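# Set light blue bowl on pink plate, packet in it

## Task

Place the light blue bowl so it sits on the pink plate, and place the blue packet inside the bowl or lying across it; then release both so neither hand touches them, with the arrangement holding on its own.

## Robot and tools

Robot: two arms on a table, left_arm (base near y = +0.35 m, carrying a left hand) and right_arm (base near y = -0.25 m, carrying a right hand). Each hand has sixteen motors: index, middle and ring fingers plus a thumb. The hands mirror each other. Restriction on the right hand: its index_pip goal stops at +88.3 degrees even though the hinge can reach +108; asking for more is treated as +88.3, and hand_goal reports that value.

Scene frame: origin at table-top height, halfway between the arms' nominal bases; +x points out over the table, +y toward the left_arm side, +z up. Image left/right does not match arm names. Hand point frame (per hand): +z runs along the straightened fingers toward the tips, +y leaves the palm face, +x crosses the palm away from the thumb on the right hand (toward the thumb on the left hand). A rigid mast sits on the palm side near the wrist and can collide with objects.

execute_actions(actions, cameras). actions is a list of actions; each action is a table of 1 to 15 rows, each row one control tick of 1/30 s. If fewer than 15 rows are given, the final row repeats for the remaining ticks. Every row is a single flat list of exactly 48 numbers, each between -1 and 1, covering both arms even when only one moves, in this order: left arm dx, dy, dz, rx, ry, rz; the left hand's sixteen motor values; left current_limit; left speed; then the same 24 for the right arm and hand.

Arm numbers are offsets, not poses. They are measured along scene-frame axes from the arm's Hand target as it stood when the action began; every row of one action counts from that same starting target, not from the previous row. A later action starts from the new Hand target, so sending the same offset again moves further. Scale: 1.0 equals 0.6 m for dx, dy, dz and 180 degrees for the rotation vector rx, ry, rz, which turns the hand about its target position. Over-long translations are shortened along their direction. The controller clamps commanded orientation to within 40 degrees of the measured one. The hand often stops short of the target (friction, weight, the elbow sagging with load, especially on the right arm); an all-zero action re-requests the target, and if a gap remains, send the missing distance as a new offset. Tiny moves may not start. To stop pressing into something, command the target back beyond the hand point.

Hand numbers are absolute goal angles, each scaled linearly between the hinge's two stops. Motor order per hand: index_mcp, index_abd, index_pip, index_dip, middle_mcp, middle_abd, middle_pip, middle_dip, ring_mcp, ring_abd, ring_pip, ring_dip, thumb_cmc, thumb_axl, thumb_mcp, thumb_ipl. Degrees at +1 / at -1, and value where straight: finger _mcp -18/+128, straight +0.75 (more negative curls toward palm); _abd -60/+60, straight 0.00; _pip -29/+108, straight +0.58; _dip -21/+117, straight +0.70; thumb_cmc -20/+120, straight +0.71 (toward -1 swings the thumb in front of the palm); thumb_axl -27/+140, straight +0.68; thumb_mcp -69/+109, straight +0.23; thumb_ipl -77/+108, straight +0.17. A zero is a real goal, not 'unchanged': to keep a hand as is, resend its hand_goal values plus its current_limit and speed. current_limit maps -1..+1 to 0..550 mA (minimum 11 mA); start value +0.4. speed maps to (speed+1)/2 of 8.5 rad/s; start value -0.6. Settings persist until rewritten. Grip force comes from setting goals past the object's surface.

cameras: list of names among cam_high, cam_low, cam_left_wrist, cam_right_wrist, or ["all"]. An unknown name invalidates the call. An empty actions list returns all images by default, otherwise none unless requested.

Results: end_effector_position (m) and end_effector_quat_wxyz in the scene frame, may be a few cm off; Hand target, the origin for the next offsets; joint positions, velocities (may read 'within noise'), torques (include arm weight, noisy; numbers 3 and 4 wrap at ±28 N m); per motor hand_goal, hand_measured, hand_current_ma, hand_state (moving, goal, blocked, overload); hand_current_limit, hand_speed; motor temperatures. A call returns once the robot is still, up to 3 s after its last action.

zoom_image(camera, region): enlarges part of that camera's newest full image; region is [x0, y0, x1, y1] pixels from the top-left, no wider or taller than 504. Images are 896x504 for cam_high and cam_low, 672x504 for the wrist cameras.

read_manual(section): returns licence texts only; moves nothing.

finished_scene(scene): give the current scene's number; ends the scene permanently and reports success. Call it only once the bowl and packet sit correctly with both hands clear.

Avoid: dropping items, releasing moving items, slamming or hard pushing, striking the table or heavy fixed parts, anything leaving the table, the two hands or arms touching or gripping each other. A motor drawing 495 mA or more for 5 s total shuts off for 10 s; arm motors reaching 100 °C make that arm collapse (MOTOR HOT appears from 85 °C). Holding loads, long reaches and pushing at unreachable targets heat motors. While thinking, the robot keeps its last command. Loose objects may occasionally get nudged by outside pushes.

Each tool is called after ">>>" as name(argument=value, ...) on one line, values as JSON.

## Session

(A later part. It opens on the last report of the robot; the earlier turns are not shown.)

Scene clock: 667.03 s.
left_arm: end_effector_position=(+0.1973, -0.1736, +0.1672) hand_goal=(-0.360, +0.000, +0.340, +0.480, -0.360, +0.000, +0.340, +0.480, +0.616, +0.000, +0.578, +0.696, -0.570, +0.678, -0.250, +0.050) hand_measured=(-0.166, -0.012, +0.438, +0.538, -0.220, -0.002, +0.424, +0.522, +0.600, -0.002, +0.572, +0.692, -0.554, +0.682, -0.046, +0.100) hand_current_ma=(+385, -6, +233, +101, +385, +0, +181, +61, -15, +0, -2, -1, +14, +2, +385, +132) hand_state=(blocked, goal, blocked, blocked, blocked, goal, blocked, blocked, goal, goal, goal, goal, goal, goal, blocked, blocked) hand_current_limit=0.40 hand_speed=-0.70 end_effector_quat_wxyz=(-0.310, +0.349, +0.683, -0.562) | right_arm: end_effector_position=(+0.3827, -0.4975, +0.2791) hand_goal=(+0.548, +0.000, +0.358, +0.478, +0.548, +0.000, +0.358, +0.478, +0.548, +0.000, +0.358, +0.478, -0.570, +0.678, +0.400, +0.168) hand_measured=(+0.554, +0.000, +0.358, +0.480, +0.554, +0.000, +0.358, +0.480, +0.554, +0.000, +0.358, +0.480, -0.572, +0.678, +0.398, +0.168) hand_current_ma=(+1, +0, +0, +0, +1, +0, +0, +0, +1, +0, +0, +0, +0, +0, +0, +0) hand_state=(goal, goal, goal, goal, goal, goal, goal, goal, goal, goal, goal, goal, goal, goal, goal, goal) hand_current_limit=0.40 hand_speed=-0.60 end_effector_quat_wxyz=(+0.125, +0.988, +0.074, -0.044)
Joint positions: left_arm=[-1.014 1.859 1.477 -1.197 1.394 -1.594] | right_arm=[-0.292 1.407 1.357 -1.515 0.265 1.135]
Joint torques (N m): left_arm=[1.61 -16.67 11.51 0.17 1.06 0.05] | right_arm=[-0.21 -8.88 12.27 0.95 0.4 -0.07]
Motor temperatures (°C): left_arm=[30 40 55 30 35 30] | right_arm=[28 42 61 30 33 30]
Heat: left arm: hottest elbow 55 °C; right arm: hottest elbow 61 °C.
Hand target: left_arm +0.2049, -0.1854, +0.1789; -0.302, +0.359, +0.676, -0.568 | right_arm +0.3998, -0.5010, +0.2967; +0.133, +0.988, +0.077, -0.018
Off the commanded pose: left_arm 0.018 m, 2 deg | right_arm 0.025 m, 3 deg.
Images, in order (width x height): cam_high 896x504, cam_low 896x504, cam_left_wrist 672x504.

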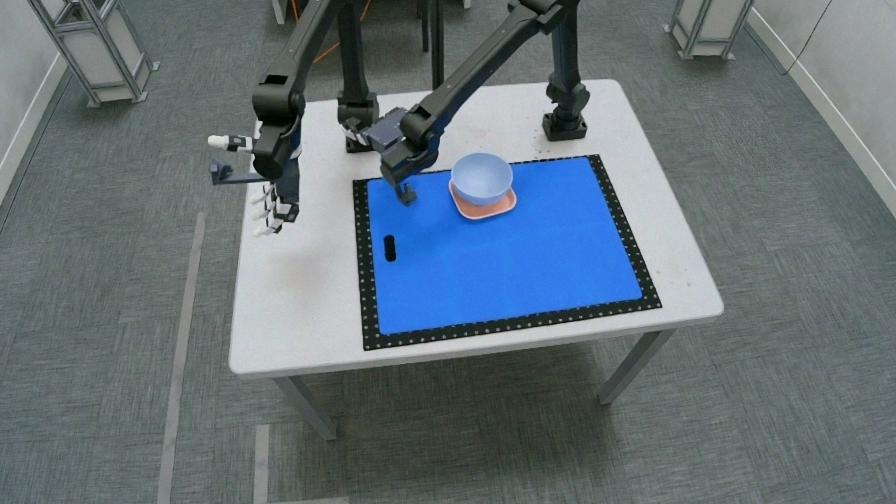

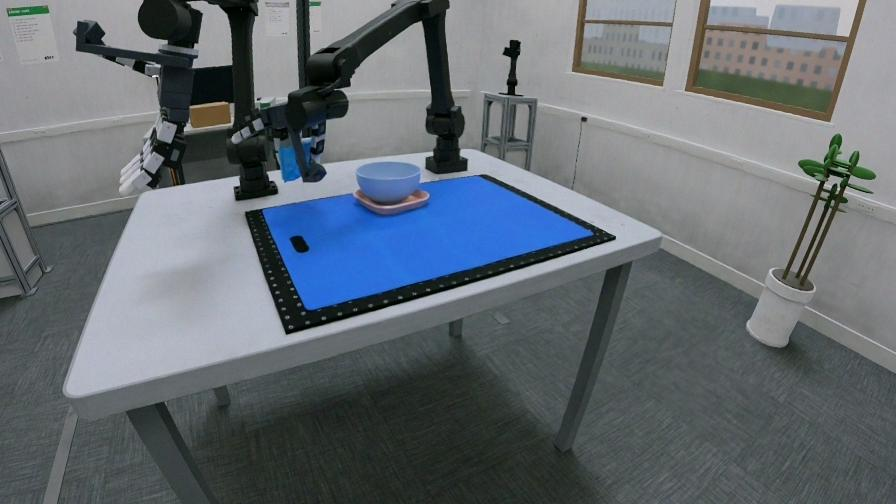

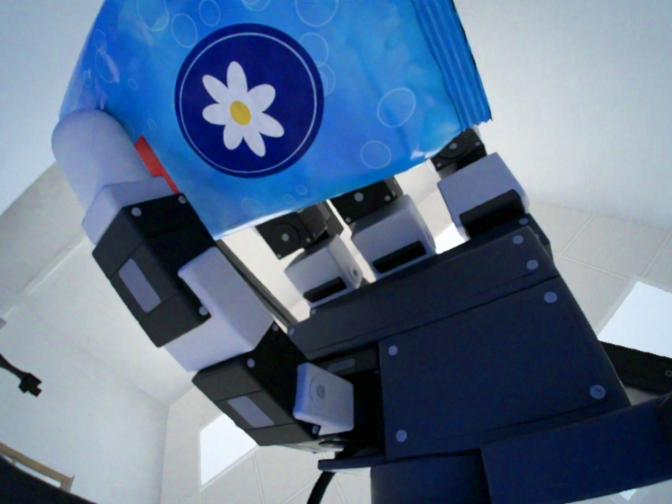

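>>> execute_actions(actions=[[[0,0,0.09,0,0,0,-0.36,0,0.34,0.48,-0.36,0,0.34,0.48,0.616,0,0.577,0.696,-0.571,0.678,-0.25,0.05,0.4,-0.7,0,0,0,0,0,0,0.548,0,0.358,0.478,0.548,0,0.358,0.478,0.548,0,0.358,0.478,-0.571,0.678,0.4,0.168,0.4,-0.6]],[[0.0295,0.12,0,0,0,0.0389,-0.36,0,0.34,0.48,-0.36,0,0.34,0.48,0.616,0,0.577,0.696,-0.571,0.678,-0.25,0.05,0.4,-0.7,0,0,0,0,0,0,0.548,0,0.358,0.478,0.548,0,0.358,0.478,0.548,0,0.358,0.478,-0.571,0.678,0.4,0.168,0.4,-0.6]],[[0.0295,0.12,0,0,0,0.0389,-0.36,0,0.34,0.48,-0.36,0,0.34,0.48,0.616,0,0.577,0.696,-0.571,0.678,-0.25,0.05,0.4,-0.7,0,0,0,0,0,0,0.548,0,0.358,0.478,0.548,0,0.358,0.478,0.548,0,0.358,0.478,-0.571,0.678,0.4,0.168,0.4,-0.6]],[[0.0295,0.12,0,0,0,0.0389,-0.36,0,0.34,0.48,-0.36,0,0.34,0.48,0.616,0,0.577,0.696,-0.571,0.678,-0.25,0.05,0.4,-0.7,0,0,0,0,0,0,0.548,0,0.358,0.478,0.548,0,0.358,0.478,0.548,0,0.358,0.478,-0.571,0.678,0.4,0.168,0.4,-0.6]]], cameras=["cam_high","cam_low","cam_left_wrist"])

>>> zoom_image(camera="cam_low", region=[320, 70, 470, 225])

>>> zoom_image(camera="cam_high", region=[400, 80, 560, 240])

Scene clock: 682.93 s.
left_arm: end_effector_position=(+0.2499, +0.0336, +0.2276) hand_goal=(-0.360, +0.000, +0.340, +0.480, -0.360, +0.000, +0.340, +0.480, +0.616, +0.000, +0.578, +0.696, -0.570, +0.678, -0.250, +0.050) hand_measured=(-0.166, -0.018, +0.438, +0.536, -0.236, -0.004, +0.424, +0.522, +0.600, -0.002, +0.572, +0.692, -0.546, +0.684, -0.040, +0.100) hand_current_ma=(+385, -14, +233, +96, +374, -1, +181, +61, -15, +0, -2, -1, +26, +4, +385, +132) hand_state=(blocked, goal, blocked, blocked, blocked, goal, blocked, blocked, goal, goal, goal, goal, blocked, goal, blocked, blocked) hand_current_limit=0.40 hand_speed=-0.70 end_effector_quat_wxyz=(-0.195, +0.219, +0.737, -0.609) | right_arm: end_effector_position=(+0.3827, -0.4975, +0.2791) hand_goal=(+0.548, +0.000, +0.358, +0.478, +0.548, +0.000, +0.358, +0.478, +0.548, +0.000, +0.358, +0.478, -0.570, +0.678, +0.400, +0.168) hand_measured=(+0.554, +0.000, +0.358, +0.480, +0.554, +0.000, +0.358, +0.480, +0.554, +0.000, +0.358, +0.480, -0.572, +0.678, +0.398, +0.168) hand_current_ma=(+1, +0, +0, +0, +1, +0, +0, +0, +1, +0, +0, +0, +0, +0, +0, +0) hand_state=(goal, goal, goal, goal, goal, goal, goal, goal, goal, goal, goal, goal, goal, goal, goal, goal) hand_current_limit=0.40 hand_speed=-0.60 end_effector_quat_wxyz=(+0.125, +0.988, +0.074, -0.044)
Joint positions: left_arm=[-0.588 1.434 1.104 -1.499 1.382 -1.328] | right_arm=[-0.292 1.407 1.357 -1.515 0.265 1.135]
Joint torques (N m): left_arm=[2.14 -10.23 9.89 -0.21 1.02 0.17] | right_arm=[-0.32 -8.82 12.37 1.01 0.39 -0.07]
Motor temperatures (°C): left_arm=[30 39 54 30 35 30] | right_arm=[28 42 61 30 33 30]
Heat: left arm: hottest elbow 54 °C; right arm: hottest elbow 61 °C.
Hand target: left_arm +0.2580, +0.0306, +0.2328; -0.193, +0.230, +0.731, -0.613 | right_arm +0.3998, -0.5010, +0.2967; +0.133, +0.988, +0.077, -0.018
Off the commanded pose: left_arm 0.010 m, 2 deg | right_arm 0.025 m, 3 deg.
Images, in order (width x height): cam_high 896x504, cam_low 896x504, cam_left_wrist 672x504.

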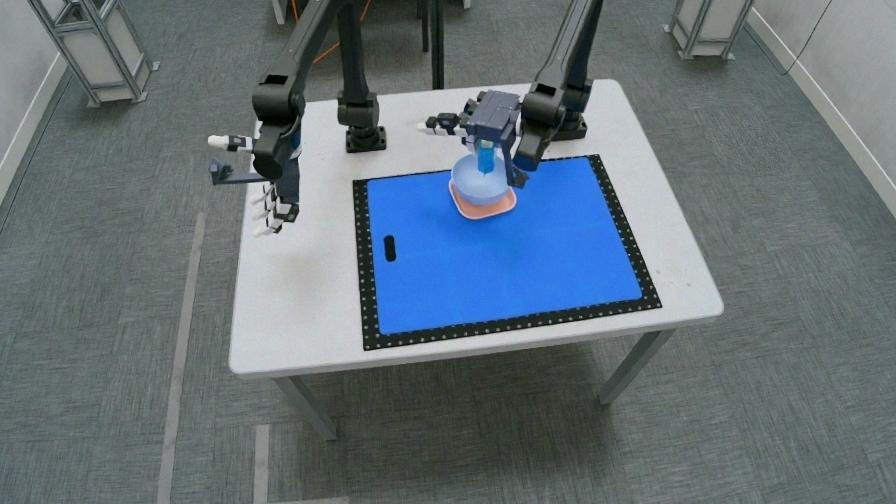

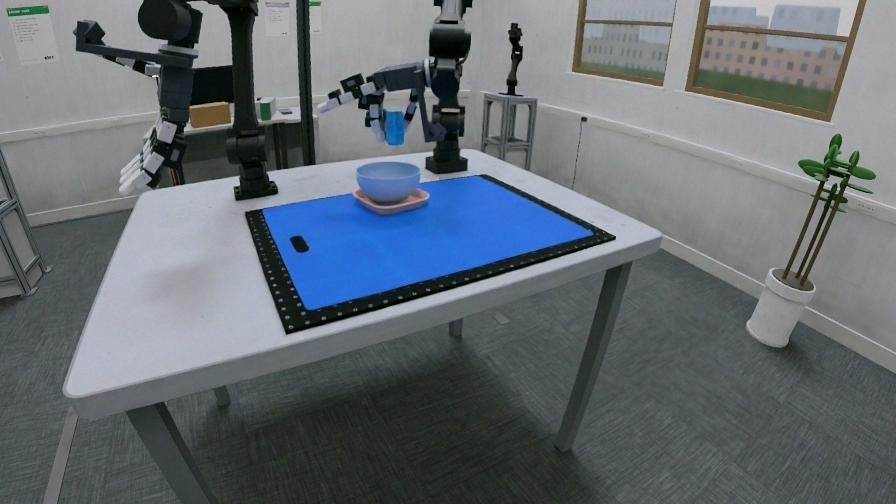

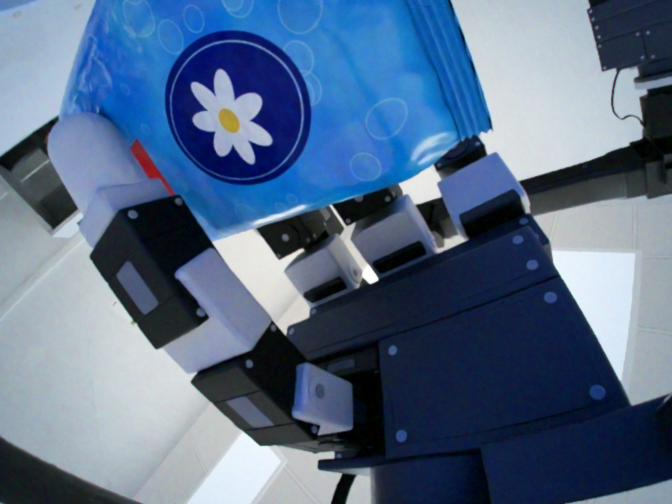

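Scaled by 3.252 from the camera's 896x504 image, which has a finer 1280x720 frame.

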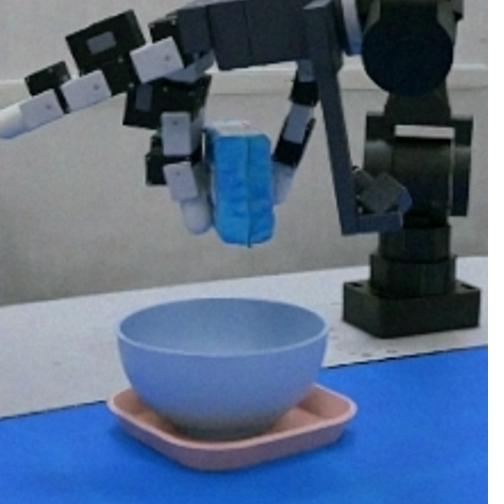

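Scaled by 3.150 from the camera's 896x504 image, which has a finer 1280x720 frame.

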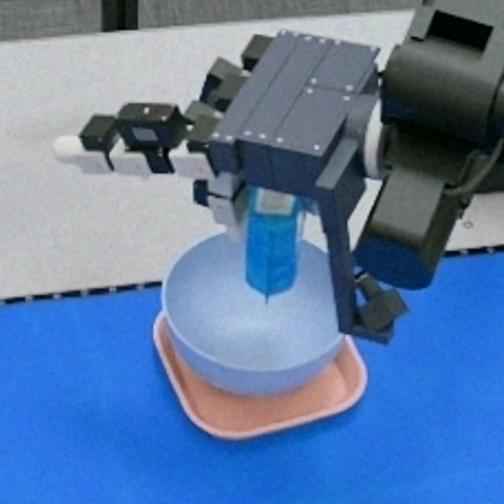

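>>> execute_actions(actions=[[[-0.012,-0.045,-0.04,0,0,0,-0.36,0,0.34,0.48,-0.36,0,0.34,0.48,0.616,0,0.577,0.696,-0.571,0.678,-0.25,0.05,0.4,-0.7,0,0,0,0,0,0,0.548,0,0.358,0.478,0.548,0,0.358,0.478,0.548,0,0.358,0.478,-0.571,0.678,0.4,0.168,0.4,-0.6]],[[0,0,-0.04,0,0,0,-0.36,0,0.34,0.48,-0.36,0,0.34,0.48,0.616,0,0.577,0.696,-0.571,0.678,-0.25,0.05,0.4,-0.7,0,0,0,0,0,0,0.548,0,0.358,0.478,0.548,0,0.358,0.478,0.548,0,0.358,0.478,-0.571,0.678,0.4,0.168,0.4,-0.6]]], cameras=["cam_high","cam_low"])

>>> zoom_image(camera="cam_low", region=[320, 70, 470, 225])

>>> zoom_image(camera="cam_high", region=[400, 80, 560, 240])

Scene clock: 700.77 s.
left_arm: end_effector_position=(+0.2546, +0.0053, +0.1857) hand_goal=(-0.360, +0.000, +0.340, +0.480, -0.360, +0.000, +0.340, +0.480, +0.616, +0.000, +0.578, +0.696, -0.570, +0.678, -0.250, +0.050) hand_measured=(-0.166, -0.020, +0.438, +0.536, -0.236, -0.004, +0.424, +0.522, +0.600, -0.002, +0.572, +0.692, -0.546, +0.684, -0.040, +0.100) hand_current_ma=(+385, -14, +233, +95, +371, -1, +181, +61, -15, +0, -2, -1, +27, +4, +385, +132) hand_state=(blocked, goal, blocked, blocked, blocked, goal, blocked, blocked, goal, goal, goal, goal, blocked, goal, blocked, blocked) hand_current_limit=0.40 hand_speed=-0.70 end_effector_quat_wxyz=(-0.188, +0.233, +0.729, -0.615) | right_arm: end_effector_position=(+0.3827, -0.4975, +0.2791) hand_goal=(+0.548, +0.000, +0.358, +0.478, +0.548, +0.000, +0.358, +0.478, +0.548, +0.000, +0.358, +0.478, -0.570, +0.678, +0.400, +0.168) hand_measured=(+0.554, +0.000, +0.358, +0.480, +0.554, +0.000, +0.358, +0.480, +0.554, +0.000, +0.358, +0.480, -0.572, +0.678, +0.398, +0.168) hand_current_ma=(+1, +0, +0, +0, +1, +0, +0, +0, +1, +0, +0, +0, +0, +0, +0, +0) hand_state=(goal, goal, goal, goal, goal, goal, goal, goal, goal, goal, goal, goal, goal, goal, goal, goal) hand_current_limit=0.40 hand_speed=-0.60 end_effector_quat_wxyz=(+0.125, +0.988, +0.074, -0.044)
Joint positions: left_arm=[-0.641 1.477 1.037 -1.157 1.398 -1.532] | right_arm=[-0.292 1.407 1.357 -1.515 0.265 1.135]
Joint torques (N m): left_arm=[1.03 -11.58 7.77 0.9 1.01 -0.11] | right_arm=[-0.32 -8.82 12.31 0.95 0.38 -0.06]
Motor temperatures (°C): left_arm=[30 38 55 30 35 30] | right_arm=[28 42 61 30 33 30]
Heat: left arm: hottest elbow 55 °C; right arm: hottest elbow 61 °C.
Hand target: left_arm +0.2508, +0.0036, +0.1847; -0.193, +0.230, +0.731, -0.613 | right_arm +0.3998, -0.5010, +0.2967; +0.133, +0.988, +0.077, -0.018
Off the commanded pose: left_arm 0.004 m, 1 deg | right_arm 0.025 m, 3 deg.
Images, in order (width x height): cam_high 896x504, cam_low 896x504.

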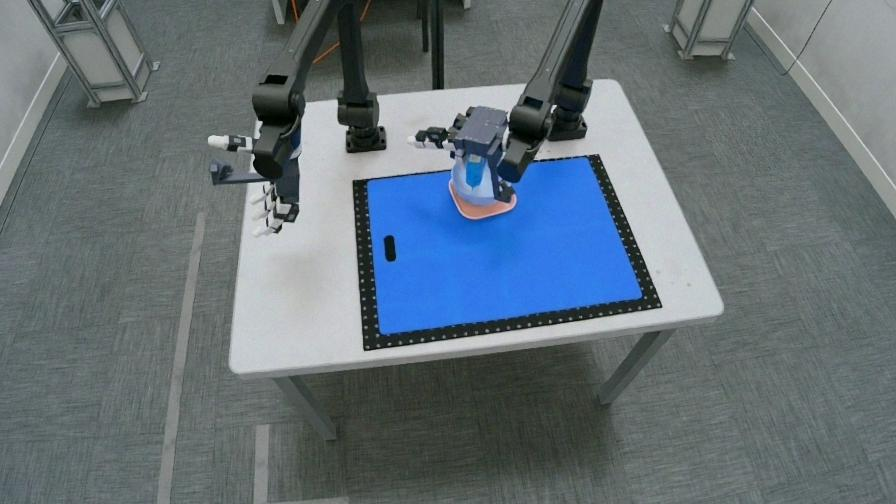

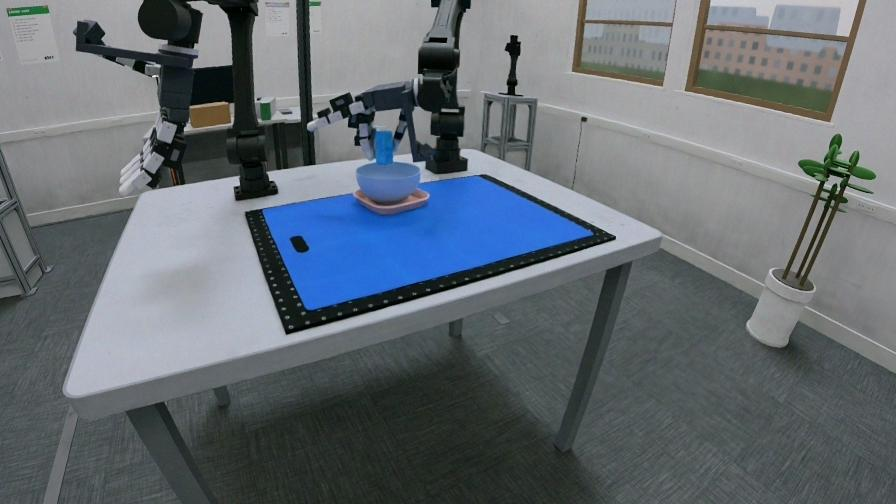

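Scaled by 3.252 from the camera's 896x504 image, which has a finer 1280x720 frame.

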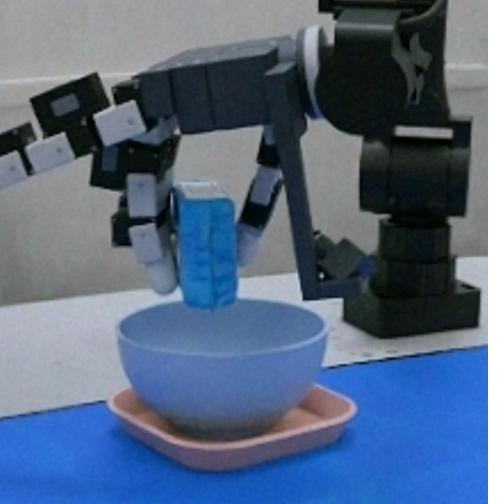

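Scaled by 3.150 from the camera's 896x504 image, which has a finer 1280x720 frame.

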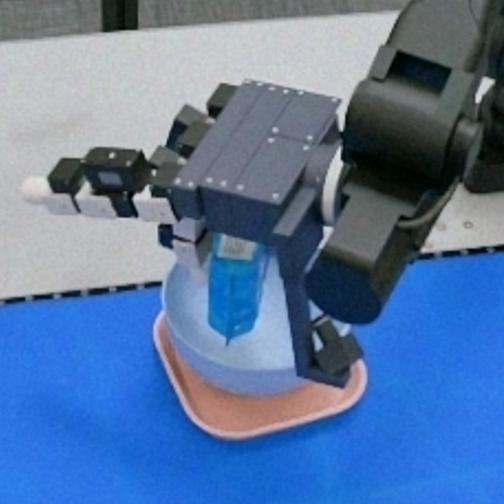

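>>> execute_actions(actions=[[[-0.02,0.013,-0.03,0,0,0,-0.36,0,0.34,0.48,-0.36,0,0.34,0.48,0.616,0,0.577,0.696,-0.571,0.678,-0.25,0.05,0.4,-0.7,0,0,0,0,0,0,0.548,0,0.358,0.478,0.548,0,0.358,0.478,0.548,0,0.358,0.478,-0.571,0.678,0.4,0.168,0.4,-0.6]],[[0,0,-0.04,0,0,0,-0.36,0,0.34,0.48,-0.36,0,0.34,0.48,0.616,0,0.577,0.696,-0.571,0.678,-0.25,0.05,0.4,-0.7,0,0,0,0,0,0,0.548,0,0.358,0.478,0.548,0,0.358,0.478,0.548,0,0.358,0.478,-0.571,0.678,0.4,0.168,0.4,-0.6]]], cameras=["cam_high","cam_low"])

>>> zoom_image(camera="cam_low", region=[320, 70, 470, 225])

>>> zoom_image(camera="cam_high", region=[400, 80, 560, 240])

Scene clock: 707.50 s.
left_arm: end_effector_position=(+0.2422, +0.0138, +0.1443) hand_goal=(-0.360, +0.000, +0.340, +0.480, -0.360, +0.000, +0.340, +0.480, +0.616, +0.000, +0.578, +0.696, -0.570, +0.678, -0.250, +0.050) hand_measured=(-0.166, -0.020, +0.438, +0.536, -0.236, -0.004, +0.424, +0.522, +0.600, -0.002, +0.572, +0.692, -0.546, +0.684, -0.040, +0.100) hand_current_ma=(+385, -14, +233, +95, +371, -1, +181, +61, -15, +0, -2, -1, +27, +4, +385, +132) hand_state=(blocked, goal, blocked, blocked, blocked, goal, blocked, blocked, goal, goal, goal, goal, blocked, goal, blocked, blocked) hand_current_limit=0.40 hand_speed=-0.70 end_effector_quat_wxyz=(-0.187, +0.232, +0.730, -0.615) | right_arm: end_effector_position=(+0.3827, -0.4975, +0.2791) hand_goal=(+0.548, +0.000, +0.358, +0.478, +0.548, +0.000, +0.358, +0.478, +0.548, +0.000, +0.358, +0.478, -0.570, +0.678, +0.400, +0.168) hand_measured=(+0.554, +0.000, +0.358, +0.480, +0.554, +0.000, +0.358, +0.480, +0.554, +0.000, +0.358, +0.480, -0.572, +0.678, +0.398, +0.168) hand_current_ma=(+1, +0, +0, +0, +1, +0, +0, +0, +1, +0, +0, +0, +0, +0, +0, +0) hand_state=(goal, goal, goal, goal, goal, goal, goal, goal, goal, goal, goal, goal, goal, goal, goal, goal) hand_current_limit=0.40 hand_speed=-0.60 end_effector_quat_wxyz=(+0.125, +0.988, +0.074, -0.044)
Joint positions: left_arm=[-0.641 1.49 0.928 -1.012 1.397 -1.554] | right_arm=[-0.292 1.407 1.357 -1.515 0.265 1.135]
Joint torques (N m): left_arm=[0.73 -10.64 7.57 0.85 0.99 -0.11] | right_arm=[-0.44 -8.82 12.23 0.92 0.38 -0.06]
Motor temperatures (°C): left_arm=[30 38 54 30 35 30] | right_arm=[28 42 61 30 33 30]
Heat: left arm: hottest elbow 54 °C; right arm: hottest elbow 61 °C.
Hand target: left_arm +0.2389, +0.0114, +0.1428; -0.193, +0.230, +0.731, -0.613 | right_arm +0.3998, -0.5010, +0.2967; +0.133, +0.988, +0.077, -0.018
Off the commanded pose: left_arm 0.004 m, 1 deg | right_arm 0.025 m, 3 deg.
Images, in order (width x height): cam_high 896x504, cam_low 896x504.

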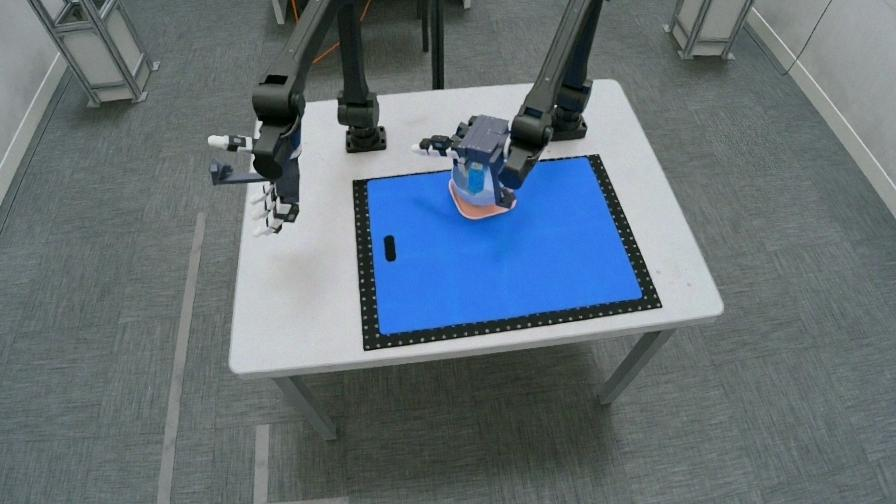

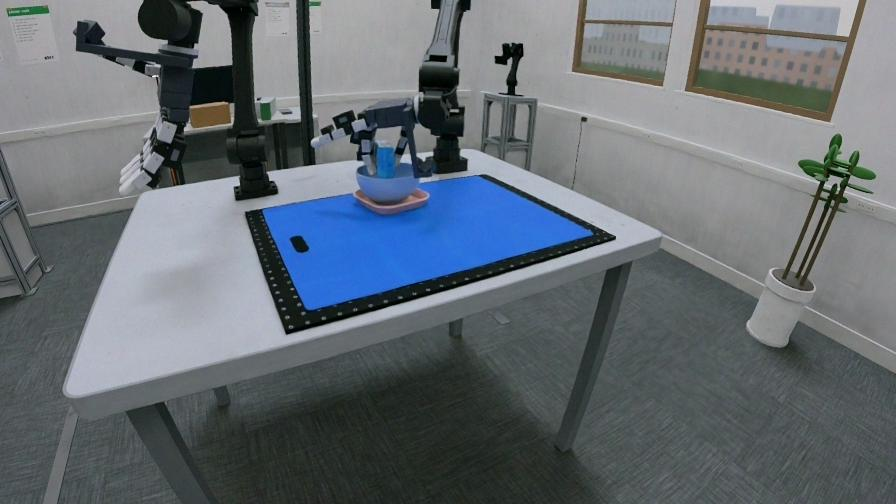

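Scaled by 3.252 from the camera's 896x504 image, which has a finer 1280x720 frame.

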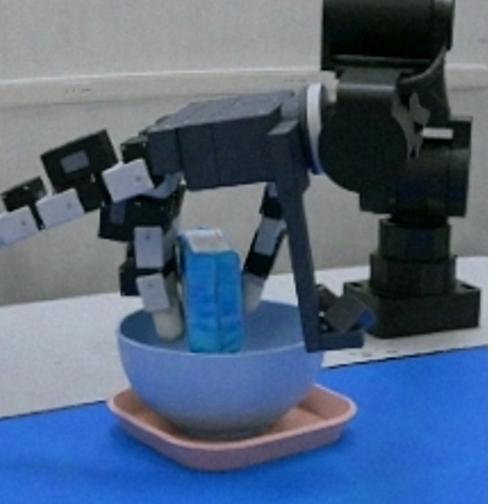

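Scaled by 3.150 from the camera's 896x504 image, which has a finer 1280x720 frame.

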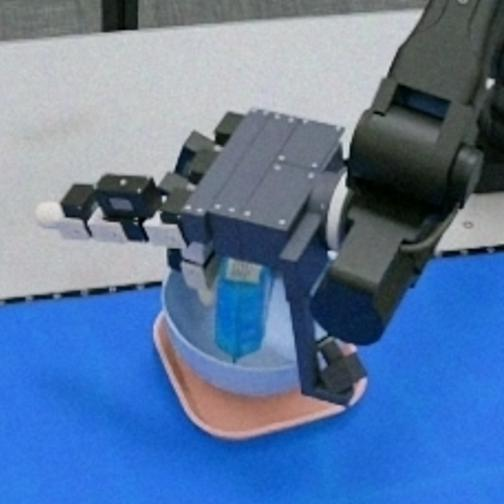

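>>> execute_actions(actions=[[[-0.006,0.006,-0.03,0,0,0,-0.36,0,0.34,0.48,-0.36,0,0.34,0.48,0.616,0,0.577,0.696,-0.571,0.678,-0.25,0.05,0.4,-0.7,0,0,0,0,0,0,0.548,0,0.358,0.478,0.548,0,0.358,0.478,0.548,0,0.358,0.478,-0.571,0.678,0.4,0.168,0.4,-0.6]]], cameras=["cam_high","cam_low"])

>>> zoom_image(camera="cam_low", region=[320, 70, 470, 225])

>>> zoom_image(camera="cam_high", region=[400, 80, 560, 240])

Scene clock: 712.10 s.
left_arm: end_effector_position=(+0.2376, +0.0170, +0.1268) hand_goal=(-0.360, +0.000, +0.340, +0.480, -0.360, +0.000, +0.340, +0.480, +0.616, +0.000, +0.578, +0.696, -0.570, +0.678, -0.250, +0.050) hand_measured=(-0.166, -0.020, +0.438, +0.536, -0.236, -0.004, +0.424, +0.522, +0.600, -0.002, +0.572, +0.692, -0.546, +0.684, -0.040, +0.100) hand_current_ma=(+385, -14, +233, +95, +371, -1, +181, +61, -15, +0, -2, -1, +27, +4, +385, +132) hand_state=(blocked, goal, blocked, blocked, blocked, goal, blocked, blocked, goal, goal, goal, goal, blocked, goal, blocked, blocked) hand_current_limit=0.40 hand_speed=-0.70 end_effector_quat_wxyz=(-0.189, +0.230, +0.730, -0.615) | right_arm: end_effector_position=(+0.3827, -0.4975, +0.2791) hand_goal=(+0.548, +0.000, +0.358, +0.478, +0.548, +0.000, +0.358, +0.478, +0.548, +0.000, +0.358, +0.478, -0.570, +0.678, +0.400, +0.168) hand_measured=(+0.554, +0.000, +0.358, +0.480, +0.554, +0.000, +0.358, +0.480, +0.554, +0.000, +0.358, +0.480, -0.572, +0.678, +0.398, +0.168) hand_current_ma=(+1, +0, +0, +0, +1, +0, +0, +0, +1, +0, +0, +0, +0, +0, +0, +0) hand_state=(goal, goal, goal, goal, goal, goal, goal, goal, goal, goal, goal, goal, goal, goal, goal, goal) hand_current_limit=0.40 hand_speed=-0.60 end_effector_quat_wxyz=(+0.125, +0.988, +0.074, -0.044)
Joint positions: left_arm=[-0.641 1.508 0.893 -0.964 1.397 -1.555] | right_arm=[-0.292 1.407 1.357 -1.515 0.265 1.135]
Joint torques (N m): left_arm=[0.73 -10.81 7.1 0.81 0.98 -0.07] | right_arm=[-0.44 -8.88 12.31 0.94 0.38 -0.05]
Motor temperatures (°C): left_arm=[30 38 54 30 35 30] | right_arm=[28 42 61 30 33 30]
Heat: left arm: hottest elbow 54 °C; right arm: hottest elbow 61 °C.
Hand target: left_arm +0.2352, +0.0150, +0.1247; -0.193, +0.230, +0.731, -0.613 | right_arm +0.3998, -0.5010, +0.2967; +0.133, +0.988, +0.077, -0.018
Off the commanded pose: left_arm 0.004 m, 1 deg | right_arm 0.025 m, 3 deg.
Images, in order (width x height): cam_high 896x504, cam_low 896x504.

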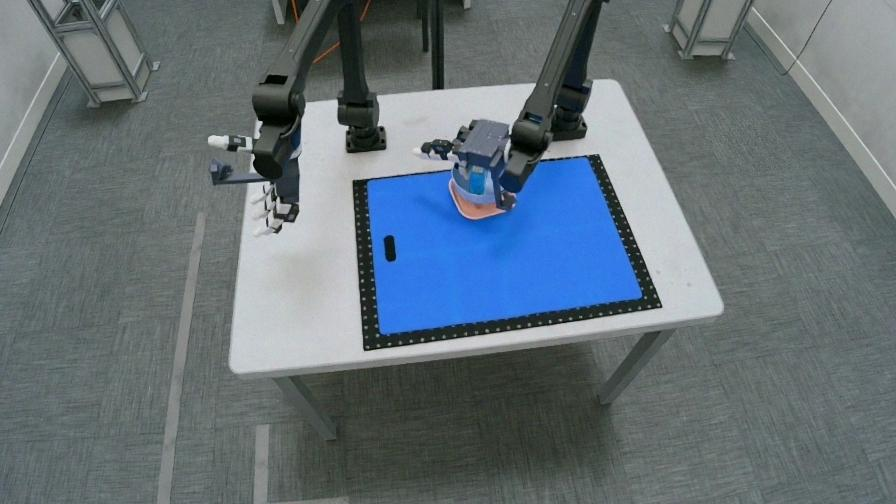

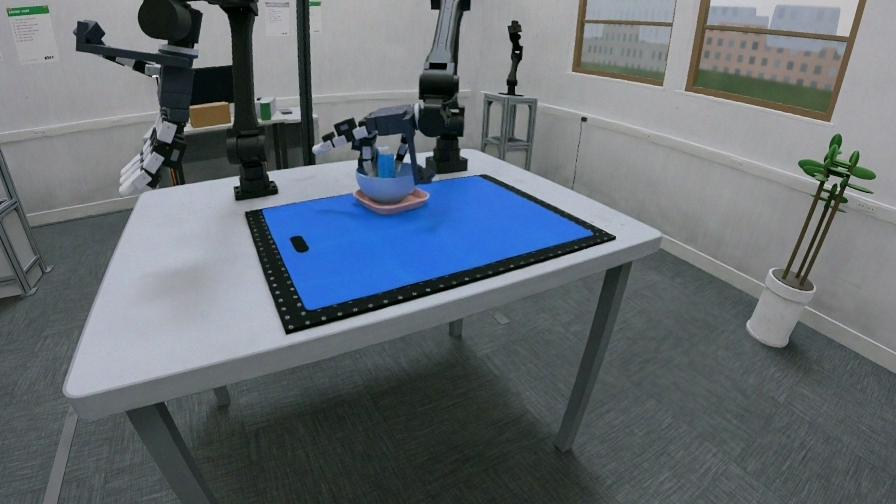

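Scaled by 3.252 from the camera's 896x504 image, which has a finer 1280x720 frame.

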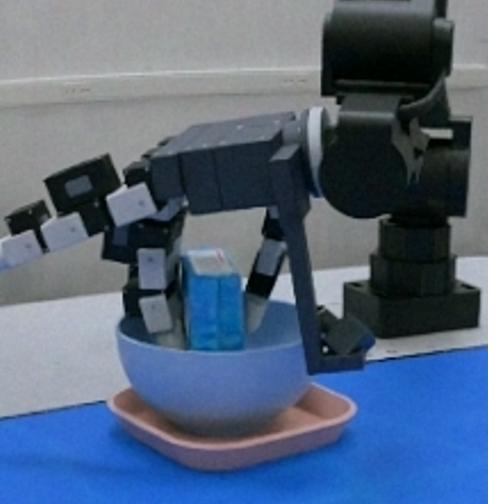

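Scaled by 3.150 from the camera's 896x504 image, which has a finer 1280x720 frame.

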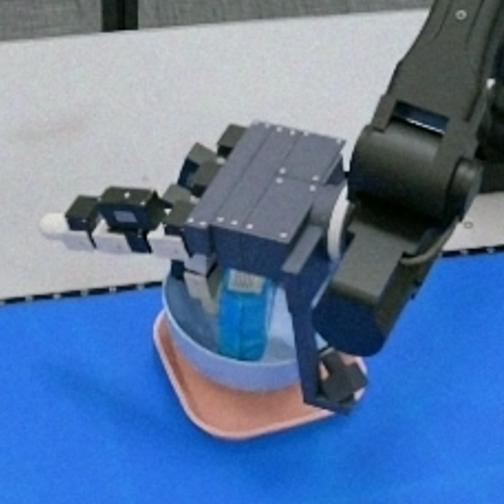

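>>> execute_actions(actions=[[[0,0,-0.03,0,0,0,-0.36,0,0.34,0.48,-0.36,0,0.34,0.48,0.616,0,0.577,0.696,-0.571,0.678,-0.25,0.05,0.4,-0.7,0,0,0,0,0,0,0.548,0,0.358,0.478,0.548,0,0.358,0.478,0.548,0,0.358,0.478,-0.571,0.678,0.4,0.168,0.4,-0.6]]], cameras=["cam_high","cam_low"])

>>> zoom_image(camera="cam_low", region=[320, 70, 470, 225])

Scene clock: 715.93 s.
left_arm: end_effector_position=(+0.2389, +0.0150, +0.1199) hand_goal=(-0.360, +0.000, +0.340, +0.480, -0.360, +0.000, +0.340, +0.480, +0.616, +0.000, +0.578, +0.696, -0.570, +0.678, -0.250, +0.050) hand_measured=(-0.166, -0.020, +0.438, +0.530, -0.236, -0.004, +0.422, +0.516, +0.600, -0.002, +0.572, +0.692, -0.544, +0.684, -0.040, +0.100) hand_current_ma=(+385, -16, +231, +83, +369, -1, +177, +47, -15, +0, -2, -1, +31, +5, +385, +132) hand_state=(blocked, blocked, blocked, blocked, blocked, goal, blocked, blocked, goal, goal, goal, goal, blocked, goal, blocked, blocked) hand_current_limit=0.40 hand_speed=-0.70 end_effector_quat_wxyz=(-0.188, +0.230, +0.728, -0.618) | right_arm: end_effector_position=(+0.3827, -0.4975, +0.2791) hand_goal=(+0.548, +0.000, +0.358, +0.478, +0.548, +0.000, +0.358, +0.478, +0.548, +0.000, +0.358, +0.478, -0.570, +0.678, +0.400, +0.168) hand_measured=(+0.554, +0.000, +0.358, +0.480, +0.554, +0.000, +0.358, +0.480, +0.554, +0.000, +0.358, +0.480, -0.572, +0.678, +0.398, +0.168) hand_current_ma=(+1, +0, +0, +0, +1, +0, +0, +0, +1, +0, +0, +0, +0, +0, +0, +0) hand_state=(goal, goal, goal, goal, goal, goal, goal, goal, goal, goal, goal, goal, goal, goal, goal, goal) hand_current_limit=0.40 hand_speed=-0.60 end_effector_quat_wxyz=(+0.125, +0.988, +0.074, -0.044)
Joint positions: left_arm=[-0.641 1.522 0.883 -0.925 1.405 -1.566] | right_arm=[-0.292 1.407 1.357 -1.515 0.265 1.135]
Joint torques (N m): left_arm=[0.85 -9.47 6.17 1.35 0.7 0.11] | right_arm=[-0.32 -9 12.3 0.99 0.38 -0.08]
Motor temperatures (°C): left_arm=[30 38 53 30 35 30] | right_arm=[28 42 61 30 33 30]
Heat: left arm: hottest elbow 53 °C; right arm: hottest elbow 61 °C.
Hand target: left_arm +0.2352, +0.0151, +0.1067; -0.193, +0.230, +0.731, -0.613 | right_arm +0.3998, -0.5010, +0.2967; +0.133, +0.988, +0.077, -0.018
Off the commanded pose: left_arm 0.014 m, 1 deg | right_arm 0.025 m, 3 deg.
Images, in order (width x height): cam_high 896x504, cam_low 896x504.

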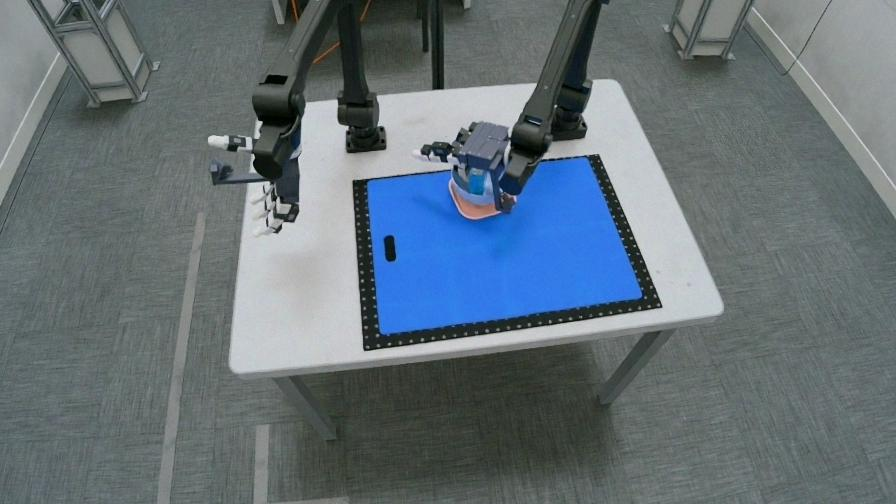

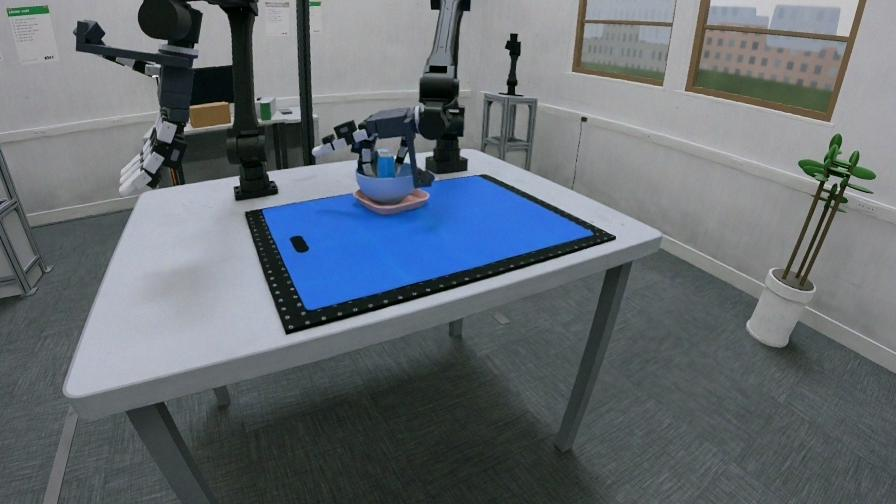

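Scaled by 3.252 from the camera's 896x504 image, which has a finer 1280x720 frame.

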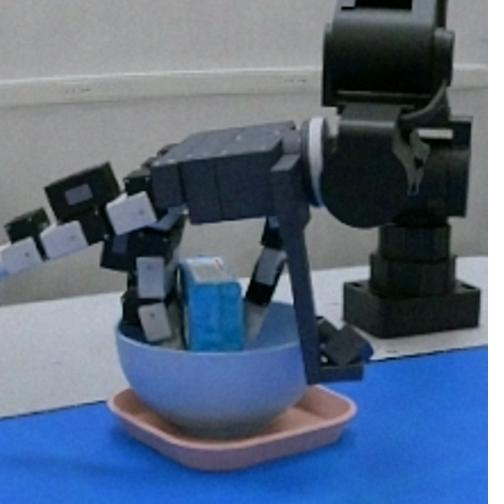

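>>> execute_actions(actions=[[[0,0,0.012,0,0,0,-0.12,0,0.44,0.55,-0.15,0,0.44,0.55,0.616,0,0.577,0.696,-0.571,0.678,0.02,0.14,0.2,-0.8,0,0,0,0,0,0,0.548,0,0.358,0.478,0.548,0,0.358,0.478,0.548,0,0.358,0.478,-0.571,0.678,0.4,0.168,0.4,-0.6]],[[0,0,0,0,0,0,-0.02,0,0.45,0.56,-0.02,0,0.45,0.56,0.616,0,0.577,0.696,-0.571,0.678,0.15,0.168,0.2,-0.8,0,0,0,0,0,0,0.548,0,0.358,0.478,0.548,0,0.358,0.478,0.548,0,0.358,0.478,-0.571,0.678,0.4,0.168,0.4,-0.6]],[[0,0,0.06,0,0,0,0.0,0,0.45,0.56,0.0,0,0.45,0.56,0.616,0,0.577,0.696,-0.571,0.678,0.18,0.168,0.2,-0.8,0,0,0,0,0,0,0.548,0,0.358,0.478,0.548,0,0.358,0.478,0.548,0,0.358,0.478,-0.571,0.678,0.4,0.168,0.4,-0.6]]], cameras=["cam_high","cam_low"])

>>> zoom_image(camera="cam_low", region=[320, 70, 470, 225])

>>> zoom_image(camera="cam_high", region=[400, 80, 560, 240])

Scene clock: 723.43 s.
left_arm: end_effector_position=(+0.2281, +0.0236, +0.1375) hand_goal=(+0.000, +0.000, +0.450, +0.560, +0.000, +0.000, +0.450, +0.560, +0.616, +0.000, +0.578, +0.696, -0.570, +0.678, +0.180, +0.168) hand_measured=(-0.030, -0.008, +0.442, +0.556, -0.012, -0.004, +0.446, +0.558, +0.600, -0.002, +0.572, +0.692, -0.574, +0.680, +0.168, +0.164) hand_current_ma=(-39, -3, -5, -1, -9, -1, -2, -1, -15, +0, -2, -1, -2, +0, -14, -2) hand_state=(blocked, goal, goal, goal, goal, goal, goal, goal, goal, goal, goal, goal, goal, goal, goal, goal) hand_current_limit=0.20 hand_speed=-0.80 end_effector_quat_wxyz=(-0.197, +0.222, +0.733, -0.612) | right_arm: end_effector_position=(+0.3827, -0.4975, +0.2791) hand_goal=(+0.548, +0.000, +0.358, +0.478, +0.548, +0.000, +0.358, +0.478, +0.548, +0.000, +0.358, +0.478, -0.570, +0.678, +0.400, +0.168) hand_measured=(+0.554, +0.000, +0.358, +0.480, +0.554, +0.000, +0.358, +0.480, +0.554, +0.000, +0.358, +0.480, -0.572, +0.678, +0.398, +0.168) hand_current_ma=(+1, +0, +0, +0, +1, +0, +0, +0, +1, +0, +0, +0, +0, +0, +0, +0) hand_state=(goal, goal, goal, goal, goal, goal, goal, goal, goal, goal, goal, goal, goal, goal, goal, goal) hand_current_limit=0.40 hand_speed=-0.60 end_effector_quat_wxyz=(+0.125, +0.988, +0.074, -0.044)
Joint positions: left_arm=[-0.641 1.47 0.883 -1.003 1.396 -1.568] | right_arm=[-0.292 1.407 1.357 -1.515 0.265 1.135]
Joint torques (N m): left_arm=[1.14 -10.64 10.18 -0.01 1.01 -0.05] | right_arm=[-0.44 -8.82 12.33 0.98 0.4 -0.07]
Motor temperatures (°C): left_arm=[30 38 53 30 35 30] | right_arm=[28 42 62 30 33 30]
Heat: left arm: hottest elbow 53 °C; right arm: hottest elbow 62 °C.
Hand target: left_arm +0.2352, +0.0151, +0.1499; -0.193, +0.230, +0.731, -0.613 | right_arm +0.3998, -0.5010, +0.2967; +0.133, +0.988, +0.077, -0.018
Off the commanded pose: left_arm 0.017 m, 1 deg | right_arm 0.025 m, 3 deg.
Images, in order (width x height): cam_high 896x504, cam_low 896x504.

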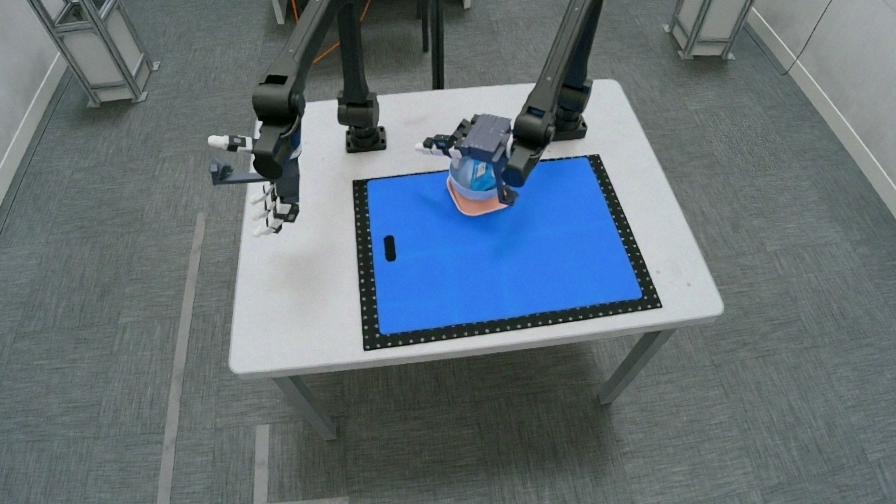

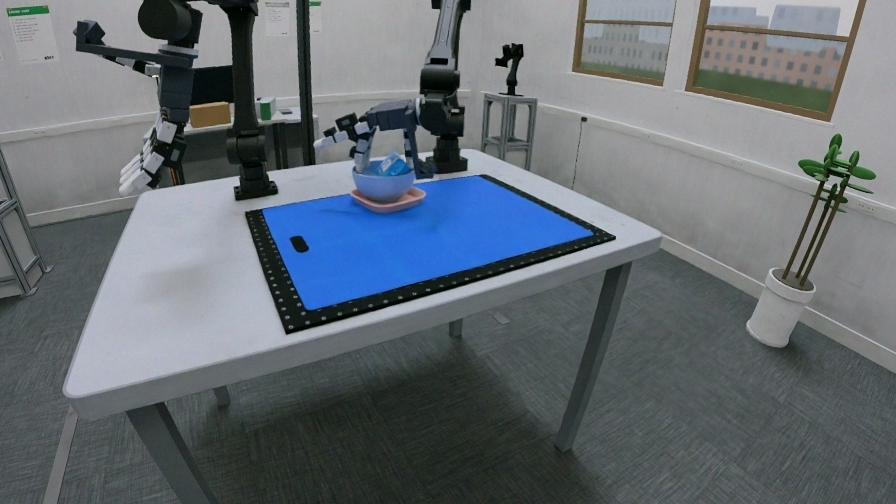

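Scaled by 3.252 from the camera's 896x504 image, which has a finer 1280x720 frame.

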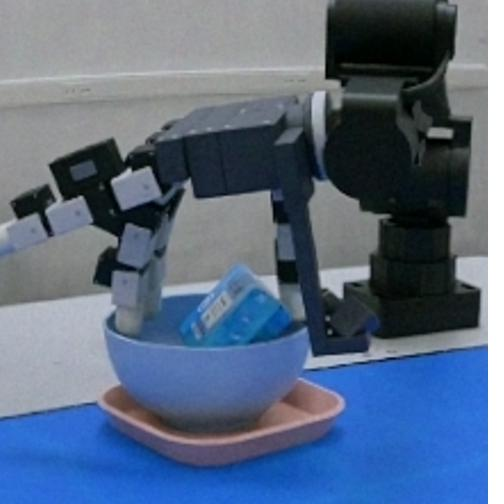

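Scaled by 3.150 from the camera's 896x504 image, which has a finer 1280x720 frame.

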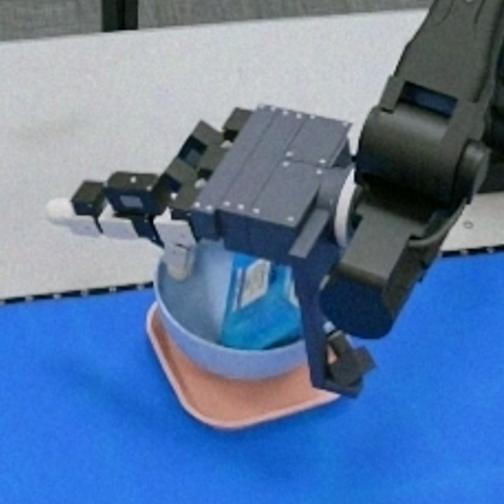

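>>> execute_actions(actions=[[[0.01,-0.005,0.01,0,0,0,-0.06,0,0.44,0.56,-0.04,0,0.45,0.56,0.616,0,0.577,0.696,-0.571,0.678,0.15,0.168,0.2,-0.8,0,0,0,0,0,0,0.548,0,0.358,0.478,0.548,0,0.358,0.478,0.548,0,0.358,0.478,-0.571,0.678,0.4,0.168,0.4,-0.6]],[[0.005,-0.005,0.08,0,0,0,-0.06,0,0.44,0.56,-0.04,0,0.45,0.56,0.616,0,0.577,0.696,-0.571,0.678,0.15,0.168,0.2,-0.8,0,0,0,0,0,0,0.548,0,0.358,0.478,0.548,0,0.358,0.478,0.548,0,0.358,0.478,-0.571,0.678,0.4,0.168,0.4,-0.6]],[[0.005,-0.005,0.12,0,0,0,0.137,0,0.431,0.551,0.137,0,0.431,0.551,0.616,0,0.577,0.696,-0.571,0.678,0.112,0.168,0.4,-0.6,0,0,0,0,0,0,0.548,0,0.358,0.478,0.548,0,0.358,0.478,0.548,0,0.358,0.478,-0.571,0.678,0.4,0.168,0.4,-0.6]]], cameras=["cam_high","cam_low"])

>>> zoom_image(camera="cam_low", region=[320, 70, 470, 225])

>>> zoom_image(camera="cam_high", region=[400, 80, 560, 240])

Scene clock: 732.17 s.
left_arm: end_effector_position=(+0.2398, +0.0153, +0.2636) hand_goal=(+0.138, +0.000, +0.432, +0.552, +0.138, +0.000, +0.432, +0.552, +0.616, +0.000, +0.578, +0.696, -0.570, +0.678, +0.112, +0.168) hand_measured=(+0.126, -0.004, +0.434, +0.554, +0.124, -0.004, +0.434, +0.554, +0.600, -0.002, +0.572, +0.692, -0.570, +0.680, +0.114, +0.168) hand_current_ma=(-10, -1, +0, +1, -11, -1, +0, +1, -15, +0, -2, -1, +0, +0, +1, +0) hand_state=(goal, goal, goal, goal, goal, goal, goal, goal, goal, goal, goal, goal, goal, goal, goal, goal) hand_current_limit=0.40 hand_speed=-0.60 end_effector_quat_wxyz=(-0.201, +0.212, +0.736, -0.611) | right_arm: end_effector_position=(+0.3827, -0.4975, +0.2791) hand_goal=(+0.548, +0.000, +0.358, +0.478, +0.548, +0.000, +0.358, +0.478, +0.548, +0.000, +0.358, +0.478, -0.570, +0.678, +0.400, +0.168) hand_measured=(+0.554, +0.000, +0.358, +0.480, +0.554, +0.000, +0.358, +0.480, +0.554, +0.000, +0.358, +0.480, -0.572, +0.678, +0.398, +0.168) hand_current_ma=(+1, +0, +0, +0, +1, +0, +0, +0, +1, +0, +0, +0, +0, +0, +0, +0) hand_state=(goal, goal, goal, goal, goal, goal, goal, goal, goal, goal, goal, goal, goal, goal, goal, goal) hand_current_limit=0.40 hand_speed=-0.60 end_effector_quat_wxyz=(+0.125, +0.988, +0.074, -0.044)
Joint positions: left_arm=[-0.641 1.362 1.132 -1.323 1.396 -1.626] | right_arm=[-0.292 1.407 1.357 -1.515 0.265 1.135]
Joint torques (N m): left_arm=[0.79 -9.52 11.96 0.21 1.01 0.15] | right_arm=[-0.32 -8.82 12.29 0.91 0.4 -0.05]
Motor temperatures (°C): left_arm=[30 38 53 30 35 30] | right_arm=[28 42 62 30 33 30]
Heat: left arm: hottest elbow 53 °C; right arm: hottest elbow 62 °C.
Hand target: left_arm +0.2472, +0.0060, +0.2759; -0.193, +0.230, +0.731, -0.613 | right_arm +0.3998, -0.5010, +0.2967; +0.133, +0.988, +0.077, -0.018
Off the commanded pose: left_arm 0.017 m, 2 deg | right_arm 0.025 m, 3 deg.
Images, in order (width x height): cam_high 896x504, cam_low 896x504.

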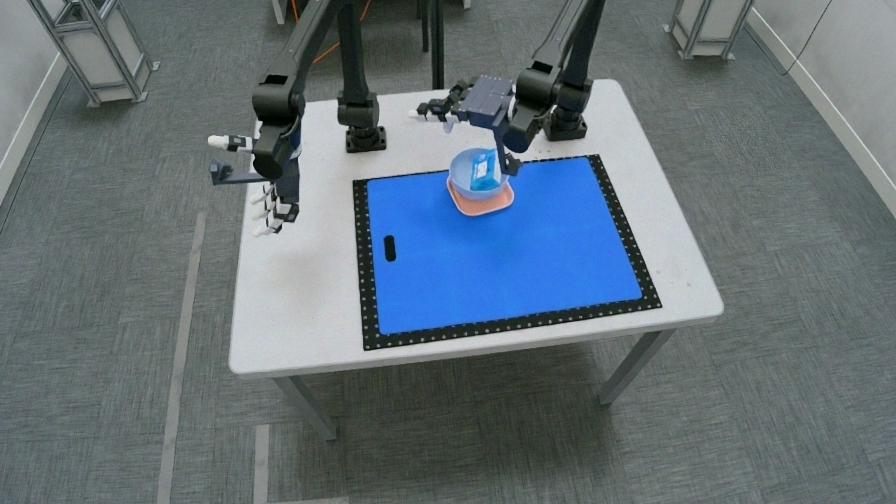

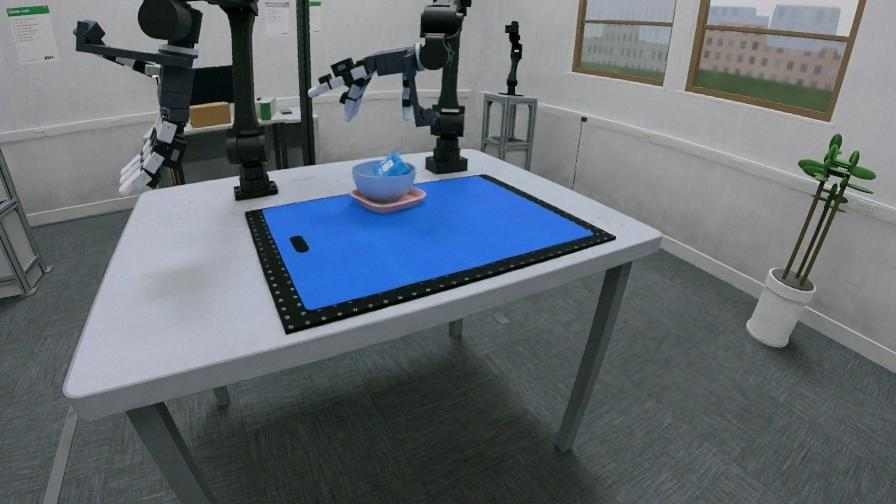

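Scaled by 3.252 from the camera's 896x504 image, which has a finer 1280x720 frame.

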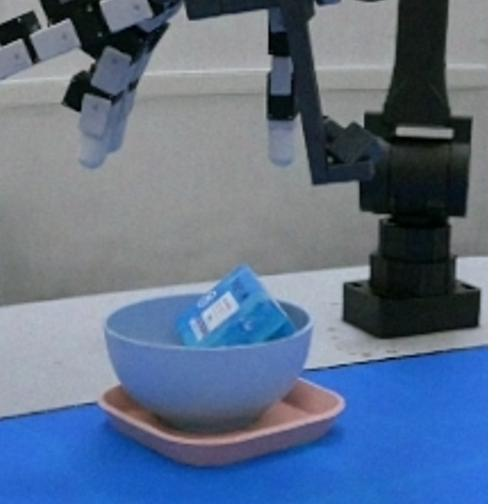

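Scaled by 3.150 from the camera's 896x504 image, which has a finer 1280x720 frame.

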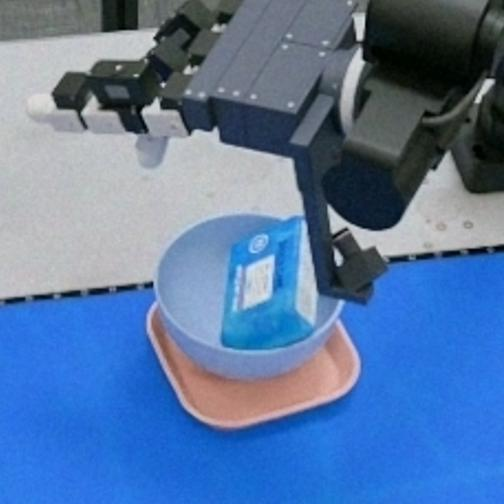

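>>> finished_scene(scene=1)

The scene is finished: the task was done.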